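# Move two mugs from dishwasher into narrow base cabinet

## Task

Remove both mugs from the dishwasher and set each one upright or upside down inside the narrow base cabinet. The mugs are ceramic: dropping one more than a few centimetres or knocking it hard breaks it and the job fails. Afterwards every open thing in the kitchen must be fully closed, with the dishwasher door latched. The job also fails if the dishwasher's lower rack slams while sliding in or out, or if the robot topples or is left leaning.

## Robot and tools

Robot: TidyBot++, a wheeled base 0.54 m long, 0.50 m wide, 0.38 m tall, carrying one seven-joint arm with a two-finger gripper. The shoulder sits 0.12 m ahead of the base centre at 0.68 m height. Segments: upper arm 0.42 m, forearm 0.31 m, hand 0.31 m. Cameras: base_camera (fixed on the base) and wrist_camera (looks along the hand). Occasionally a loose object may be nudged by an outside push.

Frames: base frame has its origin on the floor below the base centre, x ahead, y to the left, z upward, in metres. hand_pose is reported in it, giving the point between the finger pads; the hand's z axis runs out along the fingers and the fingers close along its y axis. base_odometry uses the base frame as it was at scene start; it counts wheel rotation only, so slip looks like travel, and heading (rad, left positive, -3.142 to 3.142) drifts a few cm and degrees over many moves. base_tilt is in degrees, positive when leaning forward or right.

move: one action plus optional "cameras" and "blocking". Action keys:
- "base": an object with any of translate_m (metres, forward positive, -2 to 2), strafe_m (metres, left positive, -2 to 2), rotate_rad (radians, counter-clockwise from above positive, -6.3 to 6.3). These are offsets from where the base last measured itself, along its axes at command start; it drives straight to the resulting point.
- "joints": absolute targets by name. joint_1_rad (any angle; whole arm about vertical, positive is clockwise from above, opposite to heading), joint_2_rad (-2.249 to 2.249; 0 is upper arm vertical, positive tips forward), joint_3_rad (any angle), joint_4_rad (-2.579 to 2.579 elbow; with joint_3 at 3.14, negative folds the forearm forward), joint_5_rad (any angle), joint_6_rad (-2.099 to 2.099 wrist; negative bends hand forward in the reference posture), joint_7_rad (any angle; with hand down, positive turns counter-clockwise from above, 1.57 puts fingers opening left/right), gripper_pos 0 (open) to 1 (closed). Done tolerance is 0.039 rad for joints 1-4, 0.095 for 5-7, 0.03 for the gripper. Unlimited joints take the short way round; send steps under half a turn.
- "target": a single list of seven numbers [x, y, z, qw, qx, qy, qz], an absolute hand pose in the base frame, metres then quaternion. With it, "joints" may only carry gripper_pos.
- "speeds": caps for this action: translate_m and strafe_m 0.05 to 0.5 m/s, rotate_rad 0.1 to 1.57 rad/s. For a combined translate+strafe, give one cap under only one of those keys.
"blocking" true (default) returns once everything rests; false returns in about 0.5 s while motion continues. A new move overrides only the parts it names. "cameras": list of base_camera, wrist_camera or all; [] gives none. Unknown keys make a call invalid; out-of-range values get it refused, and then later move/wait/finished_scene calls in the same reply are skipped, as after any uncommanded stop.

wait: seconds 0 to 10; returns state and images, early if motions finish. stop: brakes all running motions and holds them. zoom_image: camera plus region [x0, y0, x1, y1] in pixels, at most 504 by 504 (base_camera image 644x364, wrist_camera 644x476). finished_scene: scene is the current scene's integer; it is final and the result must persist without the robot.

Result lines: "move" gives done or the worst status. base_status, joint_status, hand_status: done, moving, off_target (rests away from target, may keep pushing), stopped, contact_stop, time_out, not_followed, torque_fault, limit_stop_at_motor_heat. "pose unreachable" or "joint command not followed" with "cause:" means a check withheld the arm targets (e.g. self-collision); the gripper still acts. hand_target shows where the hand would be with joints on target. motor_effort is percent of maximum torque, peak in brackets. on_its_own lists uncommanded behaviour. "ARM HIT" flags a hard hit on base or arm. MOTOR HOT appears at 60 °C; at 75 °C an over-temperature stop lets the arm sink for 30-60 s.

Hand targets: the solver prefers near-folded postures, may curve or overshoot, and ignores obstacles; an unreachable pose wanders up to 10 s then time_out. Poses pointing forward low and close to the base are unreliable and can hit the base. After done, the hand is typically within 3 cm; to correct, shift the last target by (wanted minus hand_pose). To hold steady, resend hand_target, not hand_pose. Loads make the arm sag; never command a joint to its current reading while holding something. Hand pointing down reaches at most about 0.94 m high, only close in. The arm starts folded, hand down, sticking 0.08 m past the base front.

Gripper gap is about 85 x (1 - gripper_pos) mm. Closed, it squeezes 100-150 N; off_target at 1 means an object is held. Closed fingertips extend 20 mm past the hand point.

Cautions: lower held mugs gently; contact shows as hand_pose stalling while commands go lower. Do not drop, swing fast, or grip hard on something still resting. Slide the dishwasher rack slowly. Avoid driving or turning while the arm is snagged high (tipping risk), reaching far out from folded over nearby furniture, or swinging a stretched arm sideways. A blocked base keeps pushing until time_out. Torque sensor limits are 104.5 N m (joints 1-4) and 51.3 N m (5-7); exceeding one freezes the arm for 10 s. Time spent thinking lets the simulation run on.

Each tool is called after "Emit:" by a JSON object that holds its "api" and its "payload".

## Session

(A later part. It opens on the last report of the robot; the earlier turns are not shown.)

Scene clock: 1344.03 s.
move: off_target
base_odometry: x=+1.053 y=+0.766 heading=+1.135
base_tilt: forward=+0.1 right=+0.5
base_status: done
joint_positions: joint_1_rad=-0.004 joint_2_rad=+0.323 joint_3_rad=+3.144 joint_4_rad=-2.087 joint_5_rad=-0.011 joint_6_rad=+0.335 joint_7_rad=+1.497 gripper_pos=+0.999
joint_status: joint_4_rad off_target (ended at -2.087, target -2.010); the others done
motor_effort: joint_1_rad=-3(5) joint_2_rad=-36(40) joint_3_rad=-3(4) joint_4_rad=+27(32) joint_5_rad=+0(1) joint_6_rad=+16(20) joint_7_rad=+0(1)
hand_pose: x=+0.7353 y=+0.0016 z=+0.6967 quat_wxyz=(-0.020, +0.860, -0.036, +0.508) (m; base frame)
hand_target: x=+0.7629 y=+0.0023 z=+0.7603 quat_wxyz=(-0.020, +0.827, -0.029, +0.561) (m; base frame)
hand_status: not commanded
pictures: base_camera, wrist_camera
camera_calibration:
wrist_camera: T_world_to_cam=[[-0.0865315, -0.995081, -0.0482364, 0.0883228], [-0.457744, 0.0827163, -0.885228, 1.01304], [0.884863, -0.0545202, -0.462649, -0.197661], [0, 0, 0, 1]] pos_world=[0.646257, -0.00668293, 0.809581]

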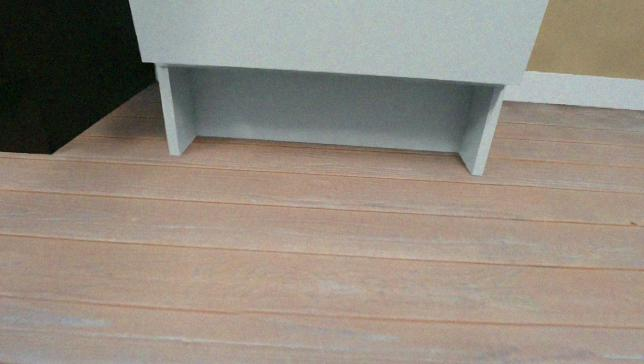

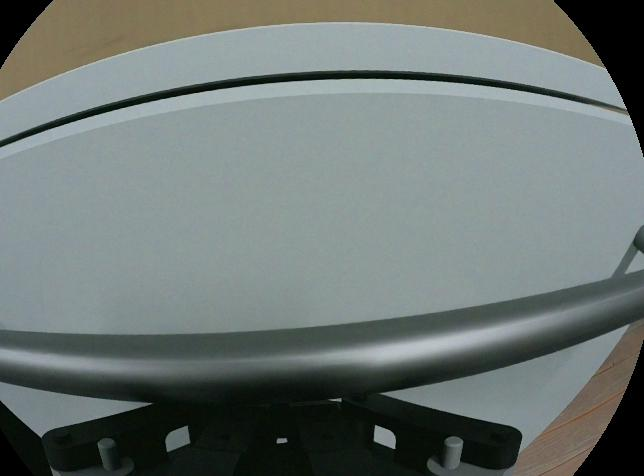

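Emit:
{"api": "move", "payload": {"base": {"translate_m": 0.04}, "speeds": {"translate_m": 0.06}, "cameras": ["wrist_camera"]}}

Emit:
{"api": "move", "payload": {"base": {"translate_m": 0.03}, "speeds": {"translate_m": 0.05}, "cameras": ["wrist_camera"]}}

Scene clock: 1354.37 s.
move: done
base_odometry: x=+1.070 y=+0.803 heading=+1.135
base_tilt: forward=+0.0 right=+0.5
base_status: done
joint_positions: joint_1_rad=-0.004 joint_2_rad=+0.314 joint_3_rad=+3.144 joint_4_rad=-2.079 joint_5_rad=-0.011 joint_6_rad=+0.335 joint_7_rad=+1.497 gripper_pos=+0.999
joint_status: not commanded
motor_effort: joint_1_rad=-3(5) joint_2_rad=-35(38) joint_3_rad=-2(4) joint_4_rad=+26(32) joint_5_rad=+0(1) joint_6_rad=+15(19) joint_7_rad=+0(1)
hand_pose: x=+0.7379 y=+0.0015 z=+0.7059 quat_wxyz=(-0.020, +0.856, -0.036, +0.515) (m; base frame)
hand_target: x=+0.7629 y=+0.0023 z=+0.7603 quat_wxyz=(-0.020, +0.827, -0.029, +0.561) (m; base frame)
hand_status: not commanded
pictures: wrist_camera
camera_calibration:
wrist_camera: T_world_to_cam=[[-0.0859605, -0.995061, -0.0496495, 0.0894468], [-0.443231, 0.0828253, -0.892573, 1.01688], [0.892276, -0.0547198, -0.448161, -0.211339], [0, 0, 0, 1]] pos_world=[0.646974, -0.00678271, 0.817366]

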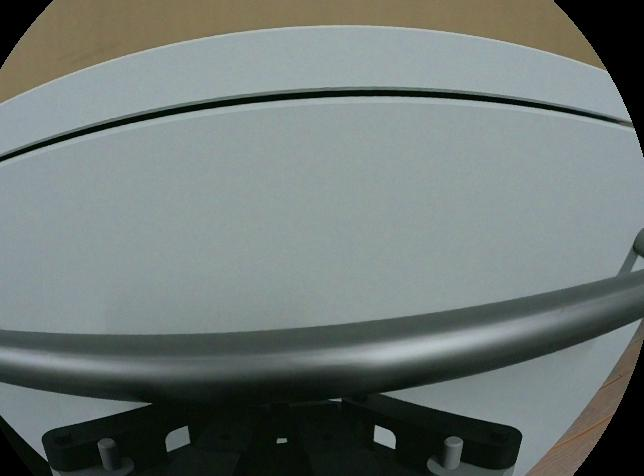

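Scene clock: 1355.47 s.
move: done
base_odometry: x=+1.083 y=+0.830 heading=+1.136
base_tilt: forward=+0.1 right=+0.5
base_status: done
joint_positions: joint_1_rad=-0.004 joint_2_rad=+0.314 joint_3_rad=+3.144 joint_4_rad=-2.068 joint_5_rad=-0.011 joint_6_rad=+0.335 joint_7_rad=+1.497 gripper_pos=+0.999
joint_status: not commanded
motor_effort: joint_1_rad=-2(5) joint_2_rad=-35(37) joint_3_rad=-1(3) joint_4_rad=+24(31) joint_5_rad=+0(1) joint_6_rad=+14(18) joint_7_rad=+0(1)
hand_pose: x=+0.7422 y=+0.0014 z=+0.7113 quat_wxyz=(-0.021, +0.853, -0.036, +0.520) (m; base frame)
hand_target: x=+0.7629 y=+0.0023 z=+0.7603 quat_wxyz=(-0.020, +0.827, -0.029, +0.561) (m; base frame)
hand_status: not commanded
pictures: wrist_camera
camera_calibration:
wrist_camera: T_world_to_cam=[[-0.085547, -0.995047, -0.0506309, 0.0903655], [-0.433437, 0.0829241, -0.897361, 1.01966], [0.897115, -0.0548212, -0.438384, -0.223377], [0, 0, 0, 1]] pos_world=[0.650085, -0.00688254, 0.821656]

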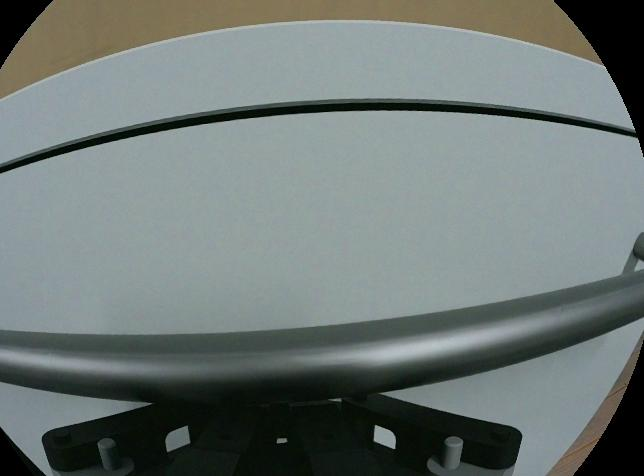

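Emit:
{"api": "move", "payload": {"base": {"translate_m": 0.03}, "speeds": {"translate_m": 0.05}, "cameras": ["wrist_camera"]}}

Emit:
{"api": "move", "payload": {"base": {"translate_m": 0.03}, "speeds": {"translate_m": 0.05}, "cameras": ["all"]}}

Scene clock: 1361.07 s.
move: done
base_odometry: x=+1.095 y=+0.856 heading=+1.136
base_tilt: forward=+0.1 right=+0.5
base_status: done
joint_positions: joint_1_rad=-0.004 joint_2_rad=+0.261 joint_3_rad=+3.144 joint_4_rad=-2.134 joint_5_rad=-0.011 joint_6_rad=+0.324 joint_7_rad=+1.497 gripper_pos=+0.999
joint_status: not commanded
motor_effort: joint_1_rad=+1(2) joint_2_rad=-22(36) joint_3_rad=+1(2) joint_4_rad=+39(42) joint_5_rad=-2(2) joint_6_rad=+19(21) joint_7_rad=+0(1)
hand_pose: x=+0.7141 y=+0.0015 z=+0.7083 quat_wxyz=(-0.020, +0.859, -0.036, +0.510) (m; base frame)
hand_target: x=+0.7629 y=+0.0023 z=+0.7603 quat_wxyz=(-0.020, +0.827, -0.029, +0.561) (m; base frame)
hand_status: not commanded
pictures: wrist_camera
camera_calibration:
wrist_camera: T_world_to_cam=[[-0.0866082, -0.995049, -0.0487412, 0.0872629], [-0.454855, 0.0830234, -0.886687, 1.01256], [0.886344, -0.0546242, -0.459794, -0.176605], [0, 0, 0, 1]] pos_world=[0.62466, -0.00688248, 0.820878]

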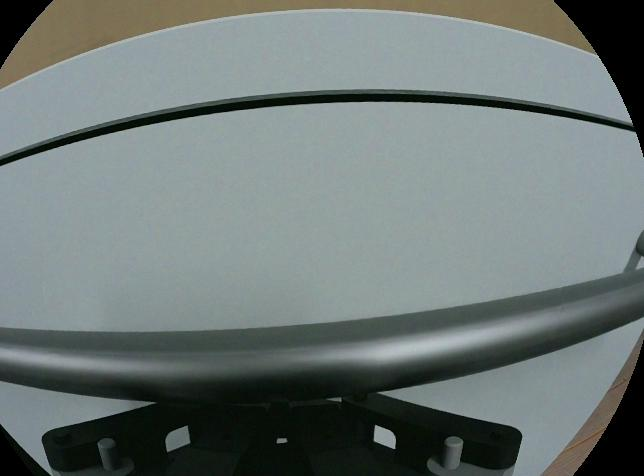

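Scene clock: 1362.20 s.
move: done
base_odometry: x=+1.107 y=+0.883 heading=+1.136
base_tilt: forward=+0.1 right=+0.5
base_status: done
joint_positions: joint_1_rad=-0.004 joint_2_rad=+0.205 joint_3_rad=+3.143 joint_4_rad=-2.193 joint_5_rad=-0.011 joint_6_rad=+0.300 joint_7_rad=+1.497 gripper_pos=+0.999
joint_status: not commanded
motor_effort: joint_1_rad=-1(1) joint_2_rad=-8(24) joint_3_rad=+2(3) joint_4_rad=+49(53) joint_5_rad=-1(2) joint_6_rad=+25(26) joint_7_rad=-1(1)
hand_pose: x=+0.6863 y=+0.0017 z=+0.7057 quat_wxyz=(-0.020, +0.866, -0.036, +0.498) (m; base frame)
hand_target: x=+0.7629 y=+0.0023 z=+0.7603 quat_wxyz=(-0.020, +0.827, -0.029, +0.561) (m; base frame)
hand_status: not commanded
pictures: base_camera, wrist_camera
camera_calibration:
wrist_camera: T_world_to_cam=[[-0.0874067, -0.995075, -0.0467566, 0.0840624], [-0.478632, 0.0831137, -0.874073, 1.00507], [0.873654, -0.0540206, -0.48354, -0.127658], [0, 0, 0, 1]] pos_world=[0.599933, -0.00678258, 0.820704]

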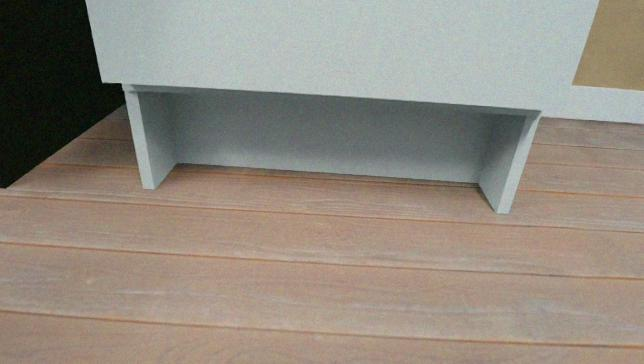

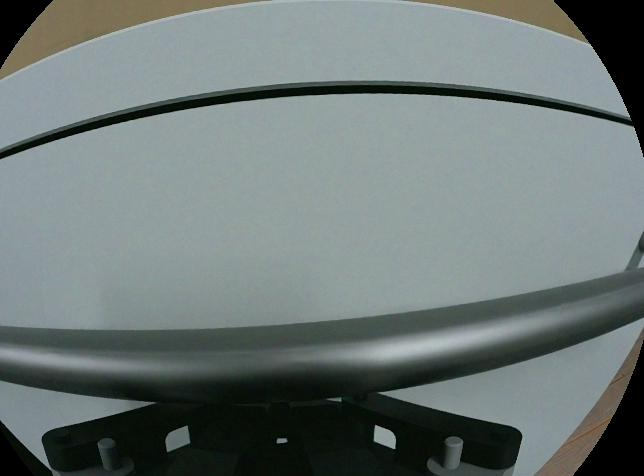

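Emit:
{"api": "zoom_image", "payload": {"camera": "wrist_camera", "region": [200, 40, 500, 200]}}

Scaled by 1.680.

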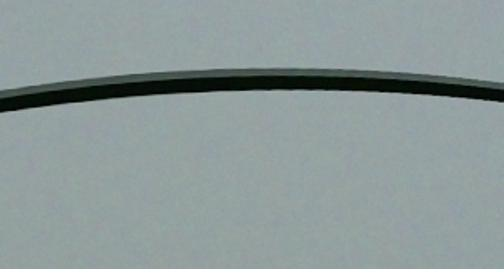

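Emit:
{"api": "move", "payload": {"joints": {"joint_2_rad": 0.275, "joint_4_rad": -2.13, "joint_6_rad": 0.30}, "cameras": []}}

Emit:
{"api": "move", "payload": {"base": {"translate_m": -0.05}, "speeds": {"translate_m": 0.06}, "cameras": ["wrist_camera"]}}

Emit:
{"api": "move", "payload": {"base": {"translate_m": -0.1}, "speeds": {"translate_m": 0.08}, "cameras": ["wrist_camera"]}}

Scene clock: 1390.80 s.
move: off_target
base_odometry: x=+1.107 y=+0.883 heading=+1.136
base_tilt: forward=+0.0 right=+0.5
base_status: not commanded
joint_positions: joint_1_rad=-0.004 joint_2_rad=+0.203 joint_3_rad=+3.143 joint_4_rad=-2.196 joint_5_rad=-0.011 joint_6_rad=+0.300 joint_7_rad=+1.497 gripper_pos=+0.999
joint_status: joint_2_rad off_target (ended at +0.203, target +0.275); joint_4_rad off_target (ended at -2.196, target -2.130); the others done
motor_effort: joint_1_rad=-1(1) joint_2_rad=-9(10) joint_3_rad=+1(2) joint_4_rad=+31(50) joint_5_rad=-1(2) joint_6_rad=+14(25) joint_7_rad=+0(1)
hand_pose: x=+0.6852 y=+0.0017 z=+0.7053 quat_wxyz=(-0.020, +0.867, -0.036, +0.497) (m; base frame)
hand_target: x=+0.7123 y=+0.0023 z=+0.6954 quat_wxyz=(-0.018, +0.868, -0.030, +0.495) (m; base frame)
hand_status: not commanded
pictures: none
No camera images: "cameras" was empty.

Scene clock: 1392.13 s.
move: done
base_odometry: x=+1.086 y=+0.837 heading=+1.136
base_tilt: forward=+0.1 right=+0.5
base_status: done
joint_positions: joint_1_rad=-0.004 joint_2_rad=+0.271 joint_3_rad=+3.143 joint_4_rad=-2.144 joint_5_rad=-0.011 joint_6_rad=+0.300 joint_7_rad=+1.497 gripper_pos=+0.999
joint_status: not commanded
on_its_own: joint_2_rad moved +0.068 to your old target +0.275; joint_4_rad moved +0.052 to your old target -2.130
motor_effort: joint_1_rad=-1(2) joint_2_rad=-27(29) joint_3_rad=-1(2) joint_4_rad=+16(30) joint_5_rad=-1(1) joint_6_rad=+8(13) joint_7_rad=+0(1)
hand_pose: x=+0.7066 y=+0.0017 z=+0.6910 quat_wxyz=(-0.020, +0.870, -0.036, +0.491) (m; base frame)
hand_target: x=+0.7123 y=+0.0023 z=+0.6954 quat_wxyz=(-0.018, +0.868, -0.030, +0.495) (m; base frame)
hand_status: not commanded
pictures: wrist_camera
camera_calibration:
wrist_camera: T_world_to_cam=[[-0.0880971, -0.995091, -0.0450804, 0.0845687], [-0.493547, 0.0829158, -0.865757, 1.00676], [0.865246, -0.0540214, -0.498429, -0.136239], [0, 0, 0, 1]] pos_world=[0.622216, -0.00668285, 0.80752]

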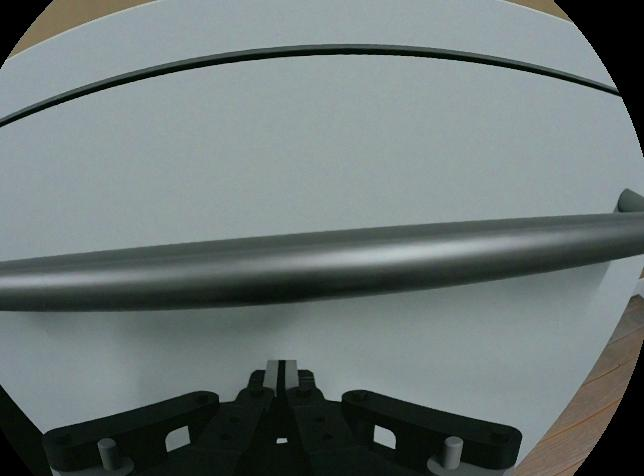

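Scene clock: 1393.87 s.
move: done
base_odometry: x=+1.044 y=+0.747 heading=+1.136
base_tilt: forward=+0.1 right=+0.5
base_status: done
joint_positions: joint_1_rad=-0.004 joint_2_rad=+0.269 joint_3_rad=+3.143 joint_4_rad=-2.144 joint_5_rad=-0.011 joint_6_rad=+0.300 joint_7_rad=+1.497 gripper_pos=+0.999
joint_status: not commanded
motor_effort: joint_1_rad=-1(2) joint_2_rad=-27(29) joint_3_rad=+0(1) joint_4_rad=+17(18) joint_5_rad=-1(1) joint_6_rad=+8(9) joint_7_rad=+0(1)
hand_pose: x=+0.7067 y=+0.0017 z=+0.6920 quat_wxyz=(-0.020, +0.870, -0.036, +0.491) (m; base frame)
hand_target: x=+0.7123 y=+0.0023 z=+0.6954 quat_wxyz=(-0.018, +0.868, -0.030, +0.495) (m; base frame)
hand_status: not commanded
pictures: wrist_camera
camera_calibration:
wrist_camera: T_world_to_cam=[[-0.0880242, -0.995091, -0.0452223, 0.0846609], [-0.492149, 0.0829155, -0.866553, 1.00709], [0.866049, -0.0540215, -0.497032, -0.137435], [0, 0, 0, 1]] pos_world=[0.622118, -0.00668285, 0.808219]

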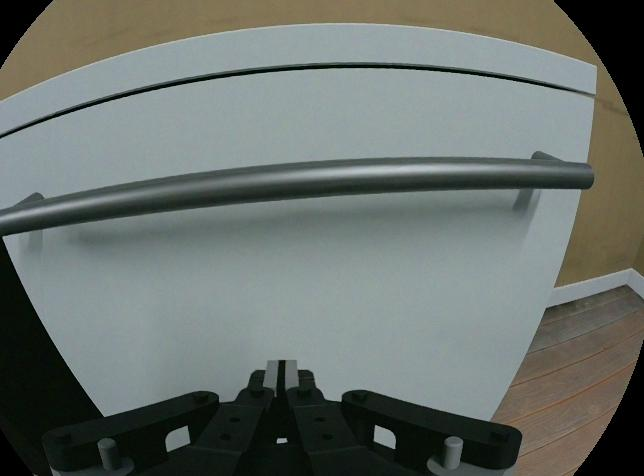

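Emit:
{"api": "move", "payload": {"joints": {"joint_2_rad": 0.18, "joint_4_rad": -1.895, "joint_6_rad": 0.0}, "cameras": ["all"]}}

Scene clock: 1400.07 s.
move: done
base_odometry: x=+1.044 y=+0.747 heading=+1.136
base_tilt: forward=+0.1 right=+0.5
base_status: not commanded
joint_positions: joint_1_rad=-0.004 joint_2_rad=+0.177 joint_3_rad=+3.143 joint_4_rad=-1.917 joint_5_rad=-0.011 joint_6_rad=+0.053 joint_7_rad=+1.497 gripper_pos=+0.999
joint_status: all done
motor_effort: joint_1_rad=-1(2) joint_2_rad=-27(30) joint_3_rad=+0(1) joint_4_rad=+20(20) joint_5_rad=+0(1) joint_6_rad=+9(9) joint_7_rad=+0(1)
hand_pose: x=+0.7429 y=+0.0027 z=+0.7977 quat_wxyz=(-0.022, +0.852, -0.035, +0.522) (m; base frame)
hand_target: x=+0.7421 y=+0.0023 z=+0.7935 quat_wxyz=(-0.018, +0.861, -0.030, +0.508) (m; base frame)
hand_status: not commanded
pictures: base_camera, wrist_camera
camera_calibration:
wrist_camera: T_world_to_cam=[[-0.0823952, -0.995164, -0.0534704, 0.095947], [-0.428449, 0.0838132, -0.89967, 1.09559], [0.899801, -0.0512192, -0.433283, -0.192135], [0, 0, 0, 1]] pos_world=[0.650192, -0.00618267, 0.907549]

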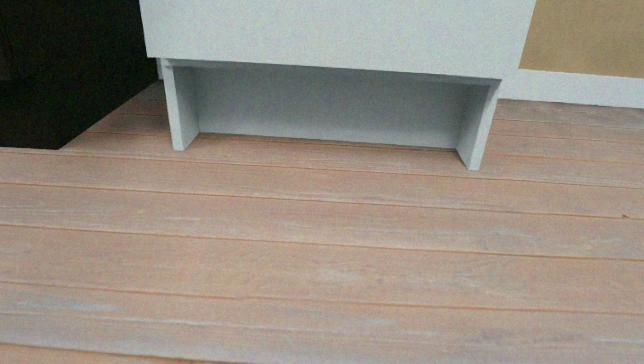

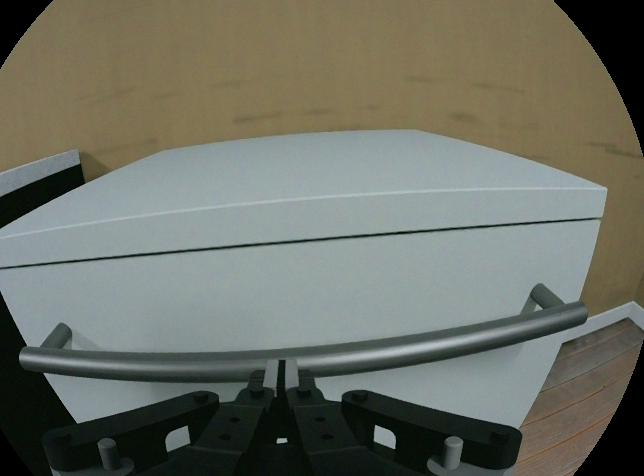

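Emit:
{"api": "move", "payload": {"joints": {"joint_2_rad": 0.155, "joint_4_rad": -1.895, "joint_6_rad": 0.0}, "cameras": []}}

Emit:
{"api": "move", "payload": {"base": {"translate_m": 0.09}, "speeds": {"translate_m": 0.1}, "cameras": ["wrist_camera"]}}

Scene clock: 1411.30 s.
move: done
base_odometry: x=+1.044 y=+0.747 heading=+1.136
base_tilt: forward=+0.0 right=+0.5
base_status: not commanded
joint_positions: joint_1_rad=-0.004 joint_2_rad=+0.157 joint_3_rad=+3.143 joint_4_rad=-1.917 joint_5_rad=-0.011 joint_6_rad=+0.050 joint_7_rad=+1.497 gripper_pos=+0.999
joint_status: all done
motor_effort: joint_1_rad=-1(2) joint_2_rad=-26(29) joint_3_rad=+0(1) joint_4_rad=+21(21) joint_5_rad=-1(1) joint_6_rad=+9(10) joint_7_rad=+0(0)
hand_pose: x=+0.7401 y=+0.0027 z=+0.8095 quat_wxyz=(-0.023, +0.847, -0.035, +0.530) (m; base frame)
hand_target: x=+0.7391 y=+0.0023 z=+0.8091 quat_wxyz=(-0.019, +0.854, -0.030, +0.519) (m; base frame)
hand_status: not commanded
pictures: none
No camera images: "cameras" was empty.

Scene clock: 1412.77 s.
move: done
base_odometry: x=+1.082 y=+0.829 heading=+1.137
base_tilt: forward=+0.1 right=+0.5
base_status: done
joint_positions: joint_1_rad=-0.004 joint_2_rad=+0.152 joint_3_rad=+3.143 joint_4_rad=-1.917 joint_5_rad=-0.011 joint_6_rad=+0.049 joint_7_rad=+1.497 gripper_pos=+0.999
joint_status: not commanded
motor_effort: joint_1_rad=-1(2) joint_2_rad=-27(29) joint_3_rad=+0(1) joint_4_rad=+21(22) joint_5_rad=-1(1) joint_6_rad=+9(10) joint_7_rad=+0(1)
hand_pose: x=+0.7394 y=+0.0027 z=+0.8124 quat_wxyz=(-0.023, +0.846, -0.035, +0.531) (m; base frame)
hand_target: x=+0.7391 y=+0.0023 z=+0.8091 quat_wxyz=(-0.019, +0.854, -0.030, +0.519) (m; base frame)
hand_status: not commanded
pictures: wrist_camera
camera_calibration:
wrist_camera: T_world_to_cam=[[-0.0811879, -0.995161, -0.0553477, 0.0970987], [-0.409173, 0.0839143, -0.90859, 1.10031], [0.908838, -0.0511198, -0.414006, -0.205004], [0, 0, 0, 1]] pos_world=[0.644415, -0.00618257, 0.92023]

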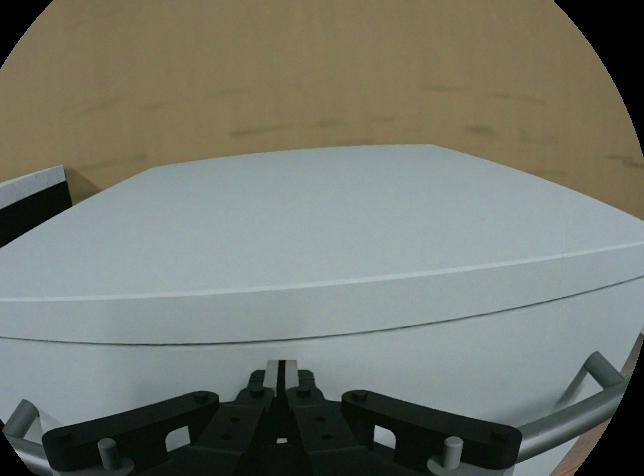

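Emit:
{"api": "move", "payload": {"base": {"translate_m": 0.045}, "speeds": {"translate_m": 0.05}, "cameras": ["wrist_camera"]}}

Scene clock: 1417.00 s.
move: done
base_odometry: x=+1.101 y=+0.869 heading=+1.138
base_tilt: forward=+0.1 right=+0.6
base_status: done
joint_positions: joint_1_rad=-0.004 joint_2_rad=+0.069 joint_3_rad=+3.143 joint_4_rad=-1.968 joint_5_rad=-0.011 joint_6_rad=-0.025 joint_7_rad=+1.497 gripper_pos=+0.999
joint_status: not commanded
motor_effort: joint_1_rad=-1(3) joint_2_rad=-6(27) joint_3_rad=+1(2) joint_4_rad=+33(36) joint_5_rad=+0(1) joint_6_rad=+19(21) joint_7_rad=+0(1)
hand_pose: x=+0.7034 y=+0.0029 z=+0.8134 quat_wxyz=(-0.022, +0.857, -0.035, +0.514) (m; base frame)
hand_target: x=+0.7391 y=+0.0023 z=+0.8091 quat_wxyz=(-0.019, +0.854, -0.030, +0.519) (m; base frame)
hand_status: not commanded
pictures: wrist_camera
camera_calibration:
wrist_camera: T_world_to_cam=[[-0.0825392, -0.995211, -0.0523628, 0.0929848], [-0.446799, 0.0839194, -0.89069, 1.09842], [0.890818, -0.0501212, -0.451586, -0.128558], [0, 0, 0, 1]] pos_world=[0.612972, -0.00608293, 0.925168]

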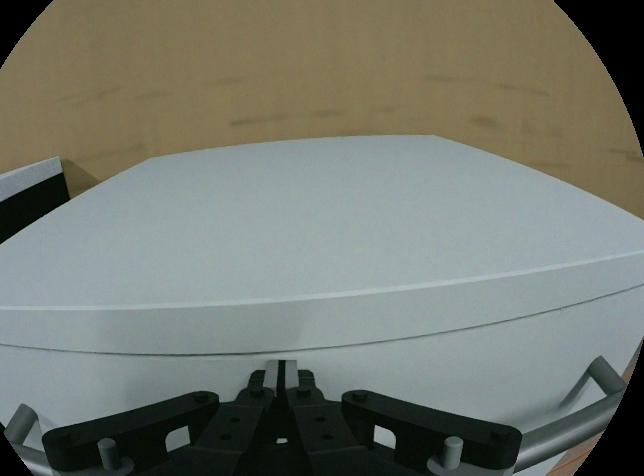

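Emit:
{"api": "move", "payload": {"base": {"translate_m": -0.5}, "speeds": {"translate_m": 0.2}, "cameras": ["all"]}}

Scene clock: 1424.07 s.
move: done
base_odometry: x=+0.891 y=+0.415 heading=+1.139
base_tilt: forward=+0.1 right=+0.5
base_status: done
joint_positions: joint_1_rad=-0.004 joint_2_rad=+0.150 joint_3_rad=+3.143 joint_4_rad=-1.908 joint_5_rad=-0.011 joint_6_rad=+0.000 joint_7_rad=+1.497 gripper_pos=+0.999
joint_status: not commanded
motor_effort: joint_1_rad=+0(4) joint_2_rad=-26(30) joint_3_rad=+0(3) joint_4_rad=+20(32) joint_5_rad=+0(1) joint_6_rad=+9(18) joint_7_rad=+0(1)
hand_pose: x=+0.7346 y=+0.0026 z=+0.8048 quat_wxyz=(-0.022, +0.856, -0.035, +0.515) (m; base frame)
hand_target: x=+0.7391 y=+0.0023 z=+0.8091 quat_wxyz=(-0.019, +0.854, -0.030, +0.519) (m; base frame)
hand_status: not commanded
pictures: base_camera, wrist_camera
camera_calibration:
wrist_camera: T_world_to_cam=[[-0.0831254, -0.995162, -0.0523683, 0.0953446], [-0.443778, 0.0840181, -0.892189, 1.10369], [0.892273, -0.0509237, -0.448615, -0.163687], [0, 0, 0, 1]] pos_world=[0.643775, -0.00618251, 0.916265]

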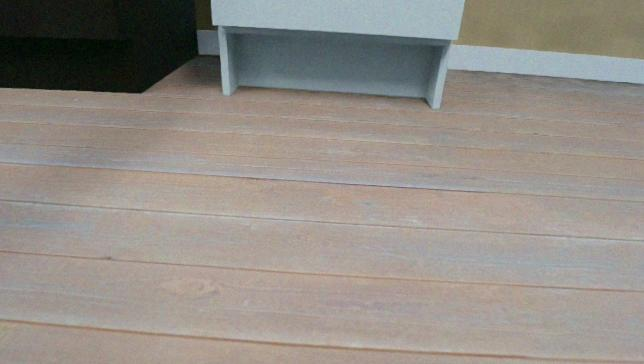

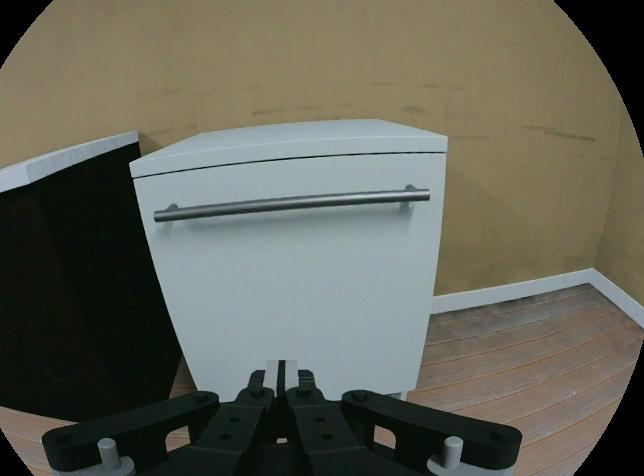

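Emit:
{"api": "move", "payload": {"base": {"translate_m": -0.3, "strafe_m": 1.15}, "joints": {"joint_1_rad": 0, "joint_2_rad": -0.334, "joint_3_rad": 3.14, "joint_4_rad": -2.1, "joint_5_rad": 0, "joint_6_rad": -0.3, "joint_7_rad": 1.5}, "cameras": ["all"]}}

Emit:
{"api": "zoom_image", "payload": {"camera": "wrist_camera", "region": [0, 120, 330, 400]}}

Emit:
{"api": "zoom_image", "payload": {"camera": "base_camera", "region": [0, 0, 644, 120]}}

Scene clock: 1442.67 s.
move: done
base_odometry: x=-0.279 y=+0.624 heading=+1.139
base_tilt: forward=+0.1 right=+0.5
base_status: done
joint_positions: joint_1_rad=-0.004 joint_2_rad=-0.330 joint_3_rad=+3.143 joint_4_rad=-2.089 joint_5_rad=-0.011 joint_6_rad=-0.248 joint_7_rad=+1.497 gripper_pos=+0.999
joint_status: all done
motor_effort: joint_1_rad=-1(5) joint_2_rad=-9(29) joint_3_rad=+0(3) joint_4_rad=+22(23) joint_5_rad=-1(1) joint_6_rad=+9(10) joint_7_rad=+0(1)
hand_pose: x=+0.5736 y=+0.0031 z=+0.8899 quat_wxyz=(-0.025, +0.843, -0.034, +0.537) (m; base frame)
hand_target: x=+0.5633 y=+0.0021 z=+0.8704 quat_wxyz=(-0.018, +0.858, -0.030, +0.512) (m; base frame)
hand_status: not commanded
pictures: base_camera, wrist_camera
camera_calibration:
wrist_camera: T_world_to_cam=[[-0.0775685, -0.995279, -0.0583319, 0.0888799], [-0.397146, 0.0845119, -0.913856, 1.1006], [0.914471, -0.0477201, -0.401827, -0.0362349], [0, 0, 0, 1]] pos_world=[0.477131, -0.00628302, 0.996418]

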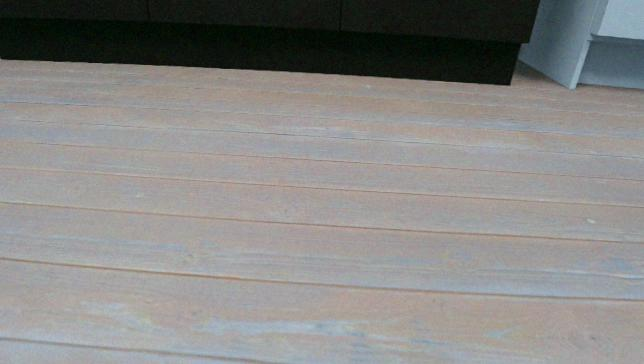

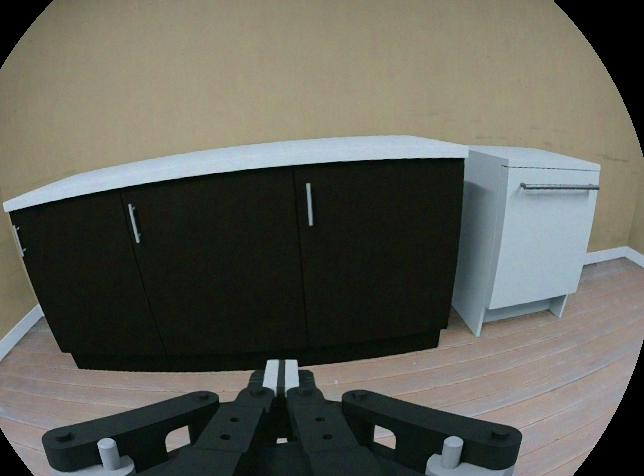

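Scaled by 1.527.

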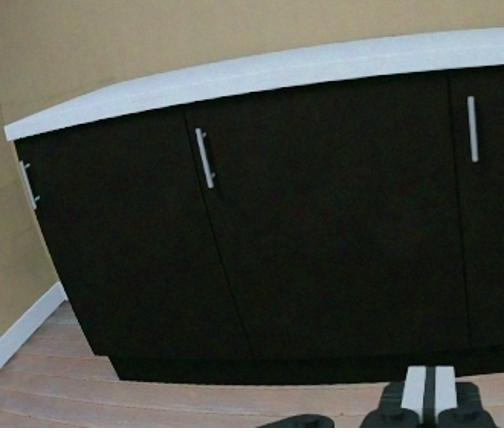

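Region (0, 0, 644, 120) is 644x120 pixels. A region can be at most 504 by 504 pixels.

Emit:
{"api": "zoom_image", "payload": {"camera": "base_camera", "region": [0, 0, 322, 110]}}

Emit:
{"api": "zoom_image", "payload": {"camera": "base_camera", "region": [300, 0, 622, 110]}}

Scaled by 1.565.

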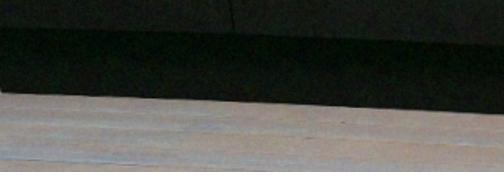

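Scaled by 1.565.

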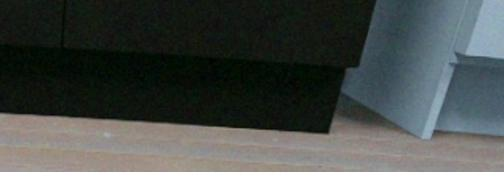

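Emit:
{"api": "move", "payload": {"base": {"strafe_m": 0.6, "translate_m": 0.1}, "cameras": ["all"]}}

Emit:
{"api": "zoom_image", "payload": {"camera": "base_camera", "region": [60, 0, 382, 110]}}

Emit:
{"api": "zoom_image", "payload": {"camera": "wrist_camera", "region": [60, 130, 390, 410]}}

Scene clock: 1459.73 s.
move: done
base_odometry: x=-0.782 y=+0.966 heading=+1.139
base_tilt: forward=+0.0 right=+0.5
base_status: done
joint_positions: joint_1_rad=-0.004 joint_2_rad=-0.331 joint_3_rad=+3.139 joint_4_rad=-2.089 joint_5_rad=-0.011 joint_6_rad=-0.249 joint_7_rad=+1.497 gripper_pos=+0.999
joint_status: not commanded
motor_effort: joint_1_rad=-1(2) joint_2_rad=-9(11) joint_3_rad=+0(3) joint_4_rad=+22(23) joint_5_rad=+0(1) joint_6_rad=+9(10) joint_7_rad=+0(1)
hand_pose: x=+0.5733 y=+0.0050 z=+0.8896 quat_wxyz=(-0.025, +0.843, -0.032, +0.537) (m; base frame)
hand_target: x=+0.5633 y=+0.0021 z=+0.8704 quat_wxyz=(-0.018, +0.858, -0.030, +0.512) (m; base frame)
hand_status: not commanded
pictures: base_camera, wrist_camera
camera_calibration:
wrist_camera: T_world_to_cam=[[-0.0739981, -0.995627, -0.0570216, 0.0875306], [-0.39792, 0.0819074, -0.913756, 1.10046], [0.914431, -0.0449261, -0.402241, -0.0356074], [0, 0, 0, 1]] pos_world=[0.476932, -0.00458754, 0.996219]

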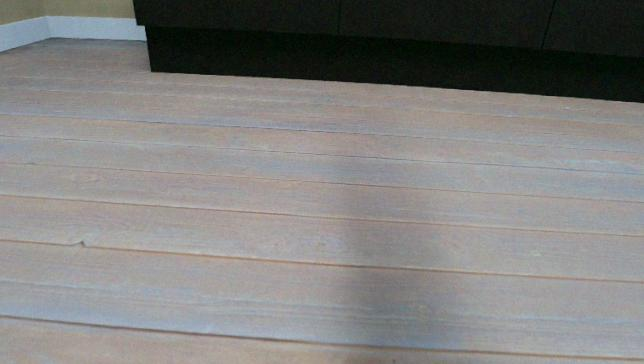

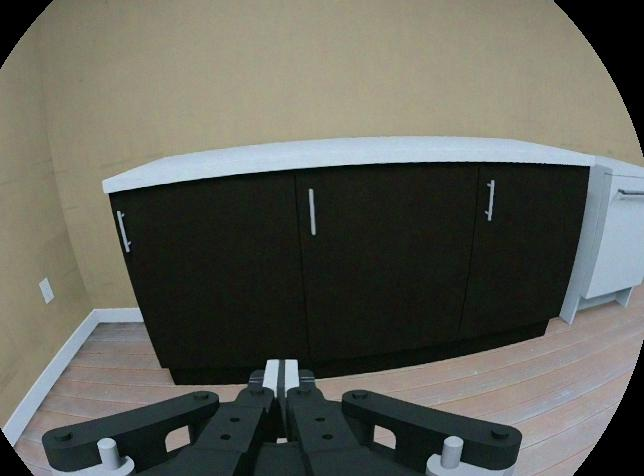

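Scaled by 1.565.

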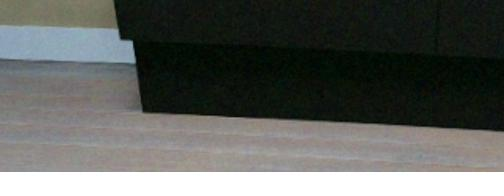

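Scaled by 1.527.

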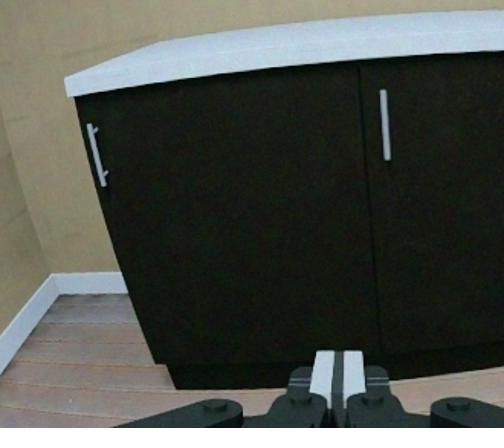

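Emit:
{"api": "move", "payload": {"base": {"strafe_m": -0.45, "translate_m": -0.3, "rotate_rad": 1.571}, "cameras": ["all"]}}

Emit:
{"api": "zoom_image", "payload": {"camera": "base_camera", "region": [200, 0, 450, 130]}}

Emit:
{"api": "zoom_image", "payload": {"camera": "wrist_camera", "region": [160, 0, 420, 400]}}

Scene clock: 1470.73 s.
move: done
base_odometry: x=-0.499 y=+0.505 heading=+2.710
base_tilt: forward=+0.0 right=+0.5
base_status: done
joint_positions: joint_1_rad=-0.004 joint_2_rad=-0.335 joint_3_rad=+3.139 joint_4_rad=-2.090 joint_5_rad=-0.011 joint_6_rad=-0.250 joint_7_rad=+1.497 gripper_pos=+0.999
joint_status: not commanded
motor_effort: joint_1_rad=-1(3) joint_2_rad=-9(14) joint_3_rad=+0(3) joint_4_rad=+22(23) joint_5_rad=-1(1) joint_6_rad=+9(10) joint_7_rad=+0(1)
hand_pose: x=+0.5720 y=+0.0052 z=+0.8904 quat_wxyz=(-0.025, +0.842, -0.032, +0.537) (m; base frame)
hand_target: x=+0.5633 y=+0.0021 z=+0.8704 quat_wxyz=(-0.018, +0.858, -0.030, +0.512) (m; base frame)
hand_status: not commanded
pictures: base_camera, wrist_camera
camera_calibration:
wrist_camera: T_world_to_cam=[[-0.0735138, -0.995665, -0.0569841, 0.0873977], [-0.396534, 0.0816099, -0.914385, 1.10049], [0.915072, -0.0446238, -0.400814, -0.0357648], [0, 0, 0, 1]] pos_world=[0.475534, -0.00438805, 0.996917]

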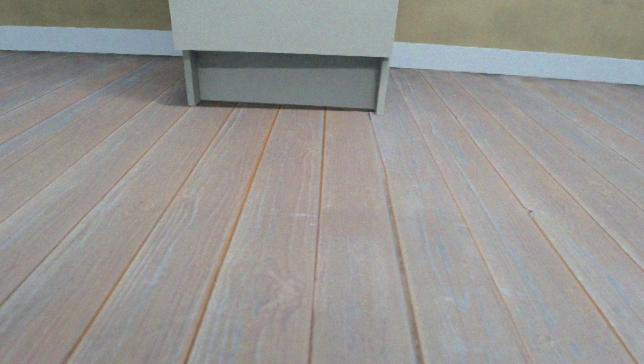

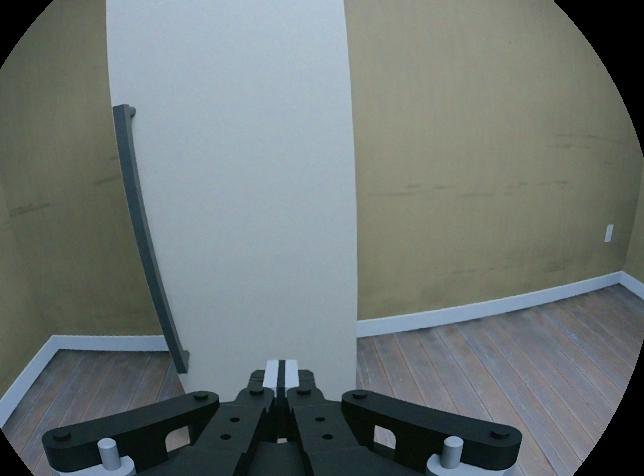

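Scaled by 2.016.

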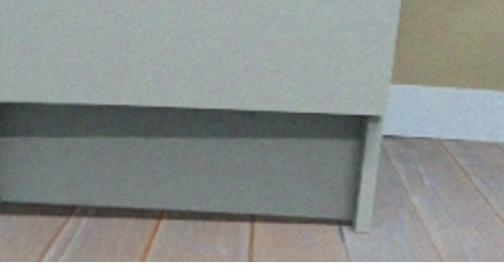

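Scaled by 1.260.

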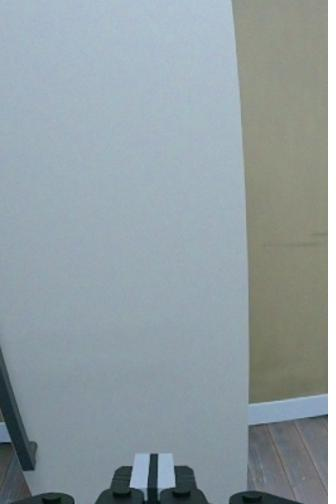

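Emit:
{"api": "move", "payload": {"joints": {"joint_1_rad": 0, "joint_2_rad": 1.368, "joint_3_rad": 3.14, "joint_4_rad": -1.686, "joint_5_rad": 0, "joint_6_rad": 1.134, "joint_7_rad": 1.5}, "base": {"strafe_m": 0.15}, "cameras": ["all"]}}

Emit:
{"api": "move", "payload": {"base": {"translate_m": 0.24}, "speeds": {"translate_m": 0.12}, "cameras": ["all"]}}

Scene clock: 1490.20 s.
move: done
base_odometry: x=-0.561 y=+0.369 heading=+2.711
base_tilt: forward=+0.1 right=+0.5
base_status: done
joint_positions: joint_1_rad=-0.004 joint_2_rad=+1.353 joint_3_rad=+3.137 joint_4_rad=-1.709 joint_5_rad=-0.011 joint_6_rad=+1.097 joint_7_rad=+1.497 gripper_pos=+0.999
joint_status: all done
motor_effort: joint_1_rad=-2(3) joint_2_rad=-45(48) joint_3_rad=-1(3) joint_4_rad=+7(23) joint_5_rad=+0(2) joint_6_rad=+9(10) joint_7_rad=+0(1)
hand_pose: x=+0.8421 y=+0.0033 z=+0.3400 quat_wxyz=(-0.021, +0.831, -0.035, +0.554) (m; base frame)
hand_target: x=+0.8512 y=+0.0021 z=+0.3469 quat_wxyz=(-0.021, +0.819, -0.029, +0.573) (m; base frame)
hand_status: not commanded
pictures: base_camera, wrist_camera
camera_calibration:
wrist_camera: T_world_to_cam=[[-0.0820329, -0.995071, -0.0557214, 0.0808122], [-0.358392, 0.0816229, -0.929996, 0.677594], [0.92996, -0.0563202, -0.363321, -0.528947], [0, 0, 0, 1]] pos_world=[0.741373, -0.00468373, 0.442485]

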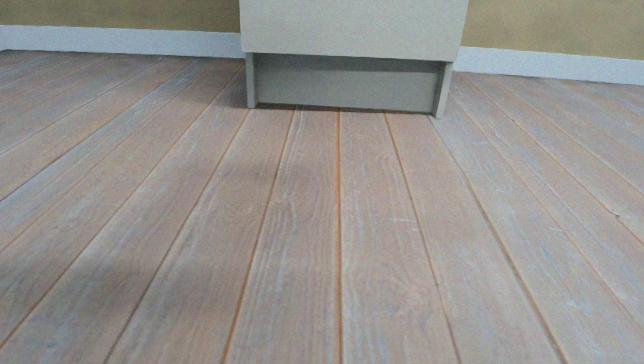

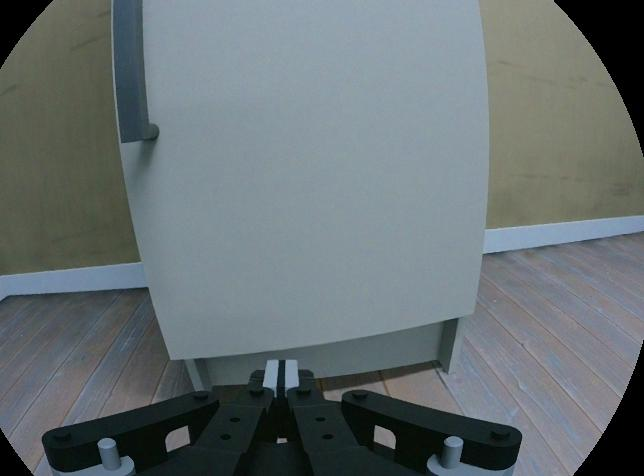

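Scene clock: 1492.80 s.
move: done
base_odometry: x=-0.780 y=+0.469 heading=+2.711
base_tilt: forward=+0.1 right=+0.5
base_status: done
joint_positions: joint_1_rad=-0.004 joint_2_rad=+1.354 joint_3_rad=+3.137 joint_4_rad=-1.702 joint_5_rad=-0.011 joint_6_rad=+1.100 joint_7_rad=+1.497 gripper_pos=+0.999
joint_status: not commanded
motor_effort: joint_1_rad=-2(3) joint_2_rad=-45(47) joint_3_rad=-2(2) joint_4_rad=+7(8) joint_5_rad=+0(1) joint_6_rad=+9(10) joint_7_rad=+0(1)
hand_pose: x=+0.8453 y=+0.0033 z=+0.3424 quat_wxyz=(-0.021, +0.829, -0.035, +0.558) (m; base frame)
hand_target: x=+0.8512 y=+0.0021 z=+0.3469 quat_wxyz=(-0.021, +0.819, -0.029, +0.573) (m; base frame)
hand_status: not commanded
pictures: base_camera, wrist_camera
camera_calibration:
wrist_camera: T_world_to_cam=[[-0.0815469, -0.995062, -0.0565761, 0.0811006], [-0.349703, 0.0817226, -0.933289, 0.674869], [0.933305, -0.056322, -0.354641, -0.536766], [0, 0, 0, 1]] pos_world=[0.743583, -0.0046836, 0.444078]

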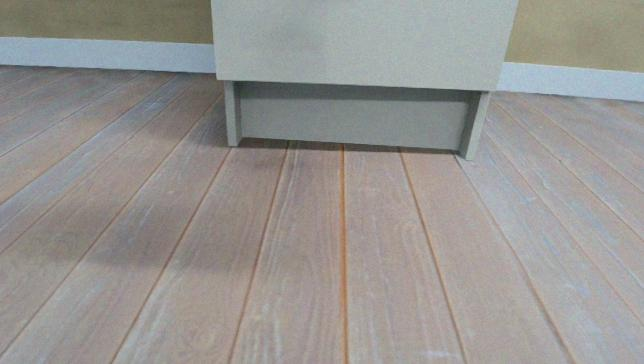

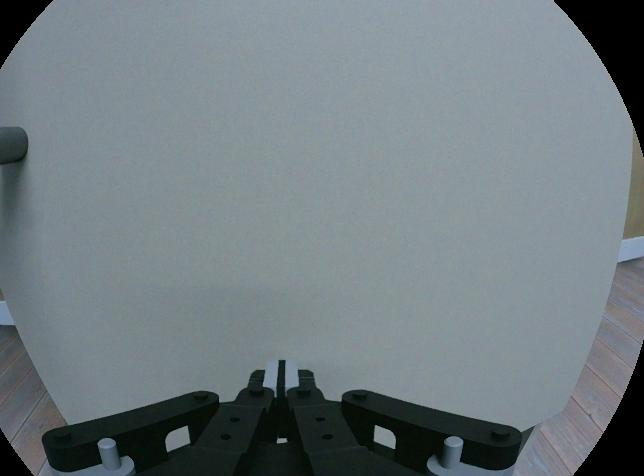

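Emit:
{"api": "move", "payload": {"base": {"translate_m": 0.06}, "speeds": {"translate_m": 0.05}, "cameras": ["all"]}}

Scene clock: 1501.67 s.
move: done
base_odometry: x=-0.834 y=+0.493 heading=+2.712
base_tilt: forward=+0.2 right=+0.5
base_status: done
joint_positions: joint_1_rad=-0.004 joint_2_rad=+1.358 joint_3_rad=+3.137 joint_4_rad=-1.706 joint_5_rad=-0.011 joint_6_rad=+1.100 joint_7_rad=+1.497 gripper_pos=+0.999
joint_status: not commanded
motor_effort: joint_1_rad=-1(3) joint_2_rad=-47(49) joint_3_rad=-1(3) joint_4_rad=+9(18) joint_5_rad=-1(1) joint_6_rad=+10(11) joint_7_rad=+0(1)
hand_pose: x=+0.8422 y=+0.0033 z=+0.3384 quat_wxyz=(-0.021, +0.831, -0.035, +0.555) (m; base frame)
hand_target: x=+0.8512 y=+0.0021 z=+0.3469 quat_wxyz=(-0.021, +0.819, -0.029, +0.573) (m; base frame)
hand_status: not commanded
pictures: base_camera, wrist_camera
camera_calibration:
wrist_camera: T_world_to_cam=[[-0.0819388, -0.995071, -0.0558625, 0.0806937], [-0.3568, 0.0816242, -0.930608, 0.67503], [0.93058, -0.0563212, -0.361729, -0.530542], [0, 0, 0, 1]] pos_world=[0.741175, -0.00468373, 0.440784]

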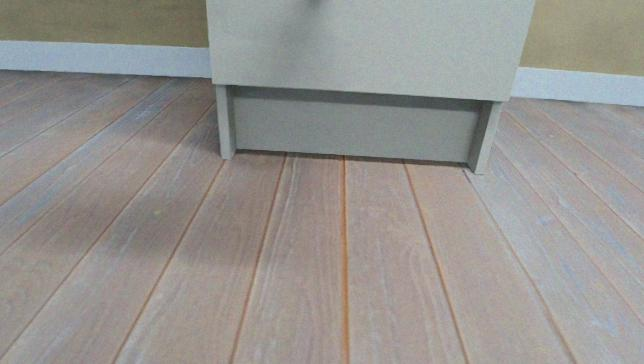

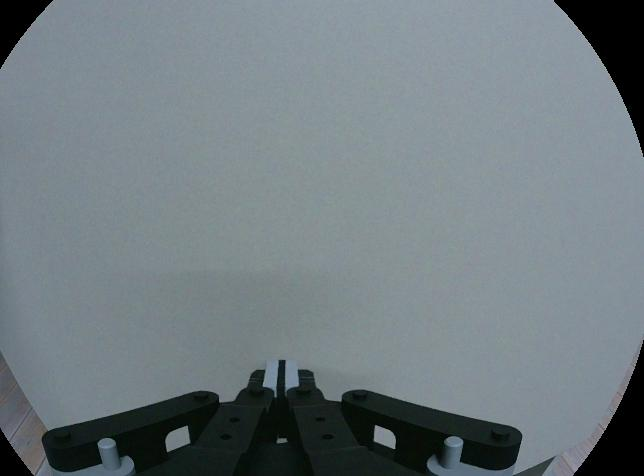

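Emit:
{"api": "move", "payload": {"base": {"translate_m": 0.035}, "speeds": {"translate_m": 0.05}, "cameras": ["base_camera"]}}

Emit:
{"api": "zoom_image", "payload": {"camera": "base_camera", "region": [190, 50, 540, 200]}}

Scene clock: 1508.27 s.
move: done
base_odometry: x=-0.866 y=+0.508 heading=+2.712
base_tilt: forward=+0.1 right=+0.5
base_status: done
joint_positions: joint_1_rad=-0.004 joint_2_rad=+1.386 joint_3_rad=+3.137 joint_4_rad=-1.760 joint_5_rad=-0.011 joint_6_rad=+1.100 joint_7_rad=+1.497 gripper_pos=+0.999
joint_status: not commanded
motor_effort: joint_1_rad=+1(4) joint_2_rad=-51(53) joint_3_rad=-1(3) joint_4_rad=+19(23) joint_5_rad=-1(1) joint_6_rad=+13(14) joint_7_rad=+0(1)
hand_pose: x=+0.8078 y=+0.0032 z=+0.3022 quat_wxyz=(-0.019, +0.853, -0.035, +0.520) (m; base frame)
hand_target: x=+0.8512 y=+0.0021 z=+0.3469 quat_wxyz=(-0.021, +0.819, -0.029, +0.573) (m; base frame)
hand_status: not commanded
pictures: base_camera

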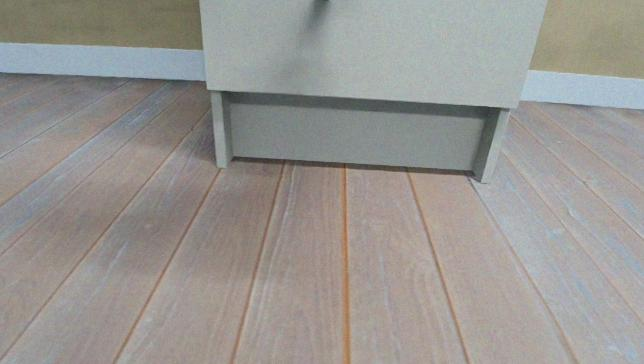

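Scaled by 1.440.

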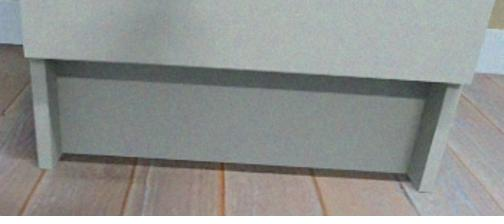

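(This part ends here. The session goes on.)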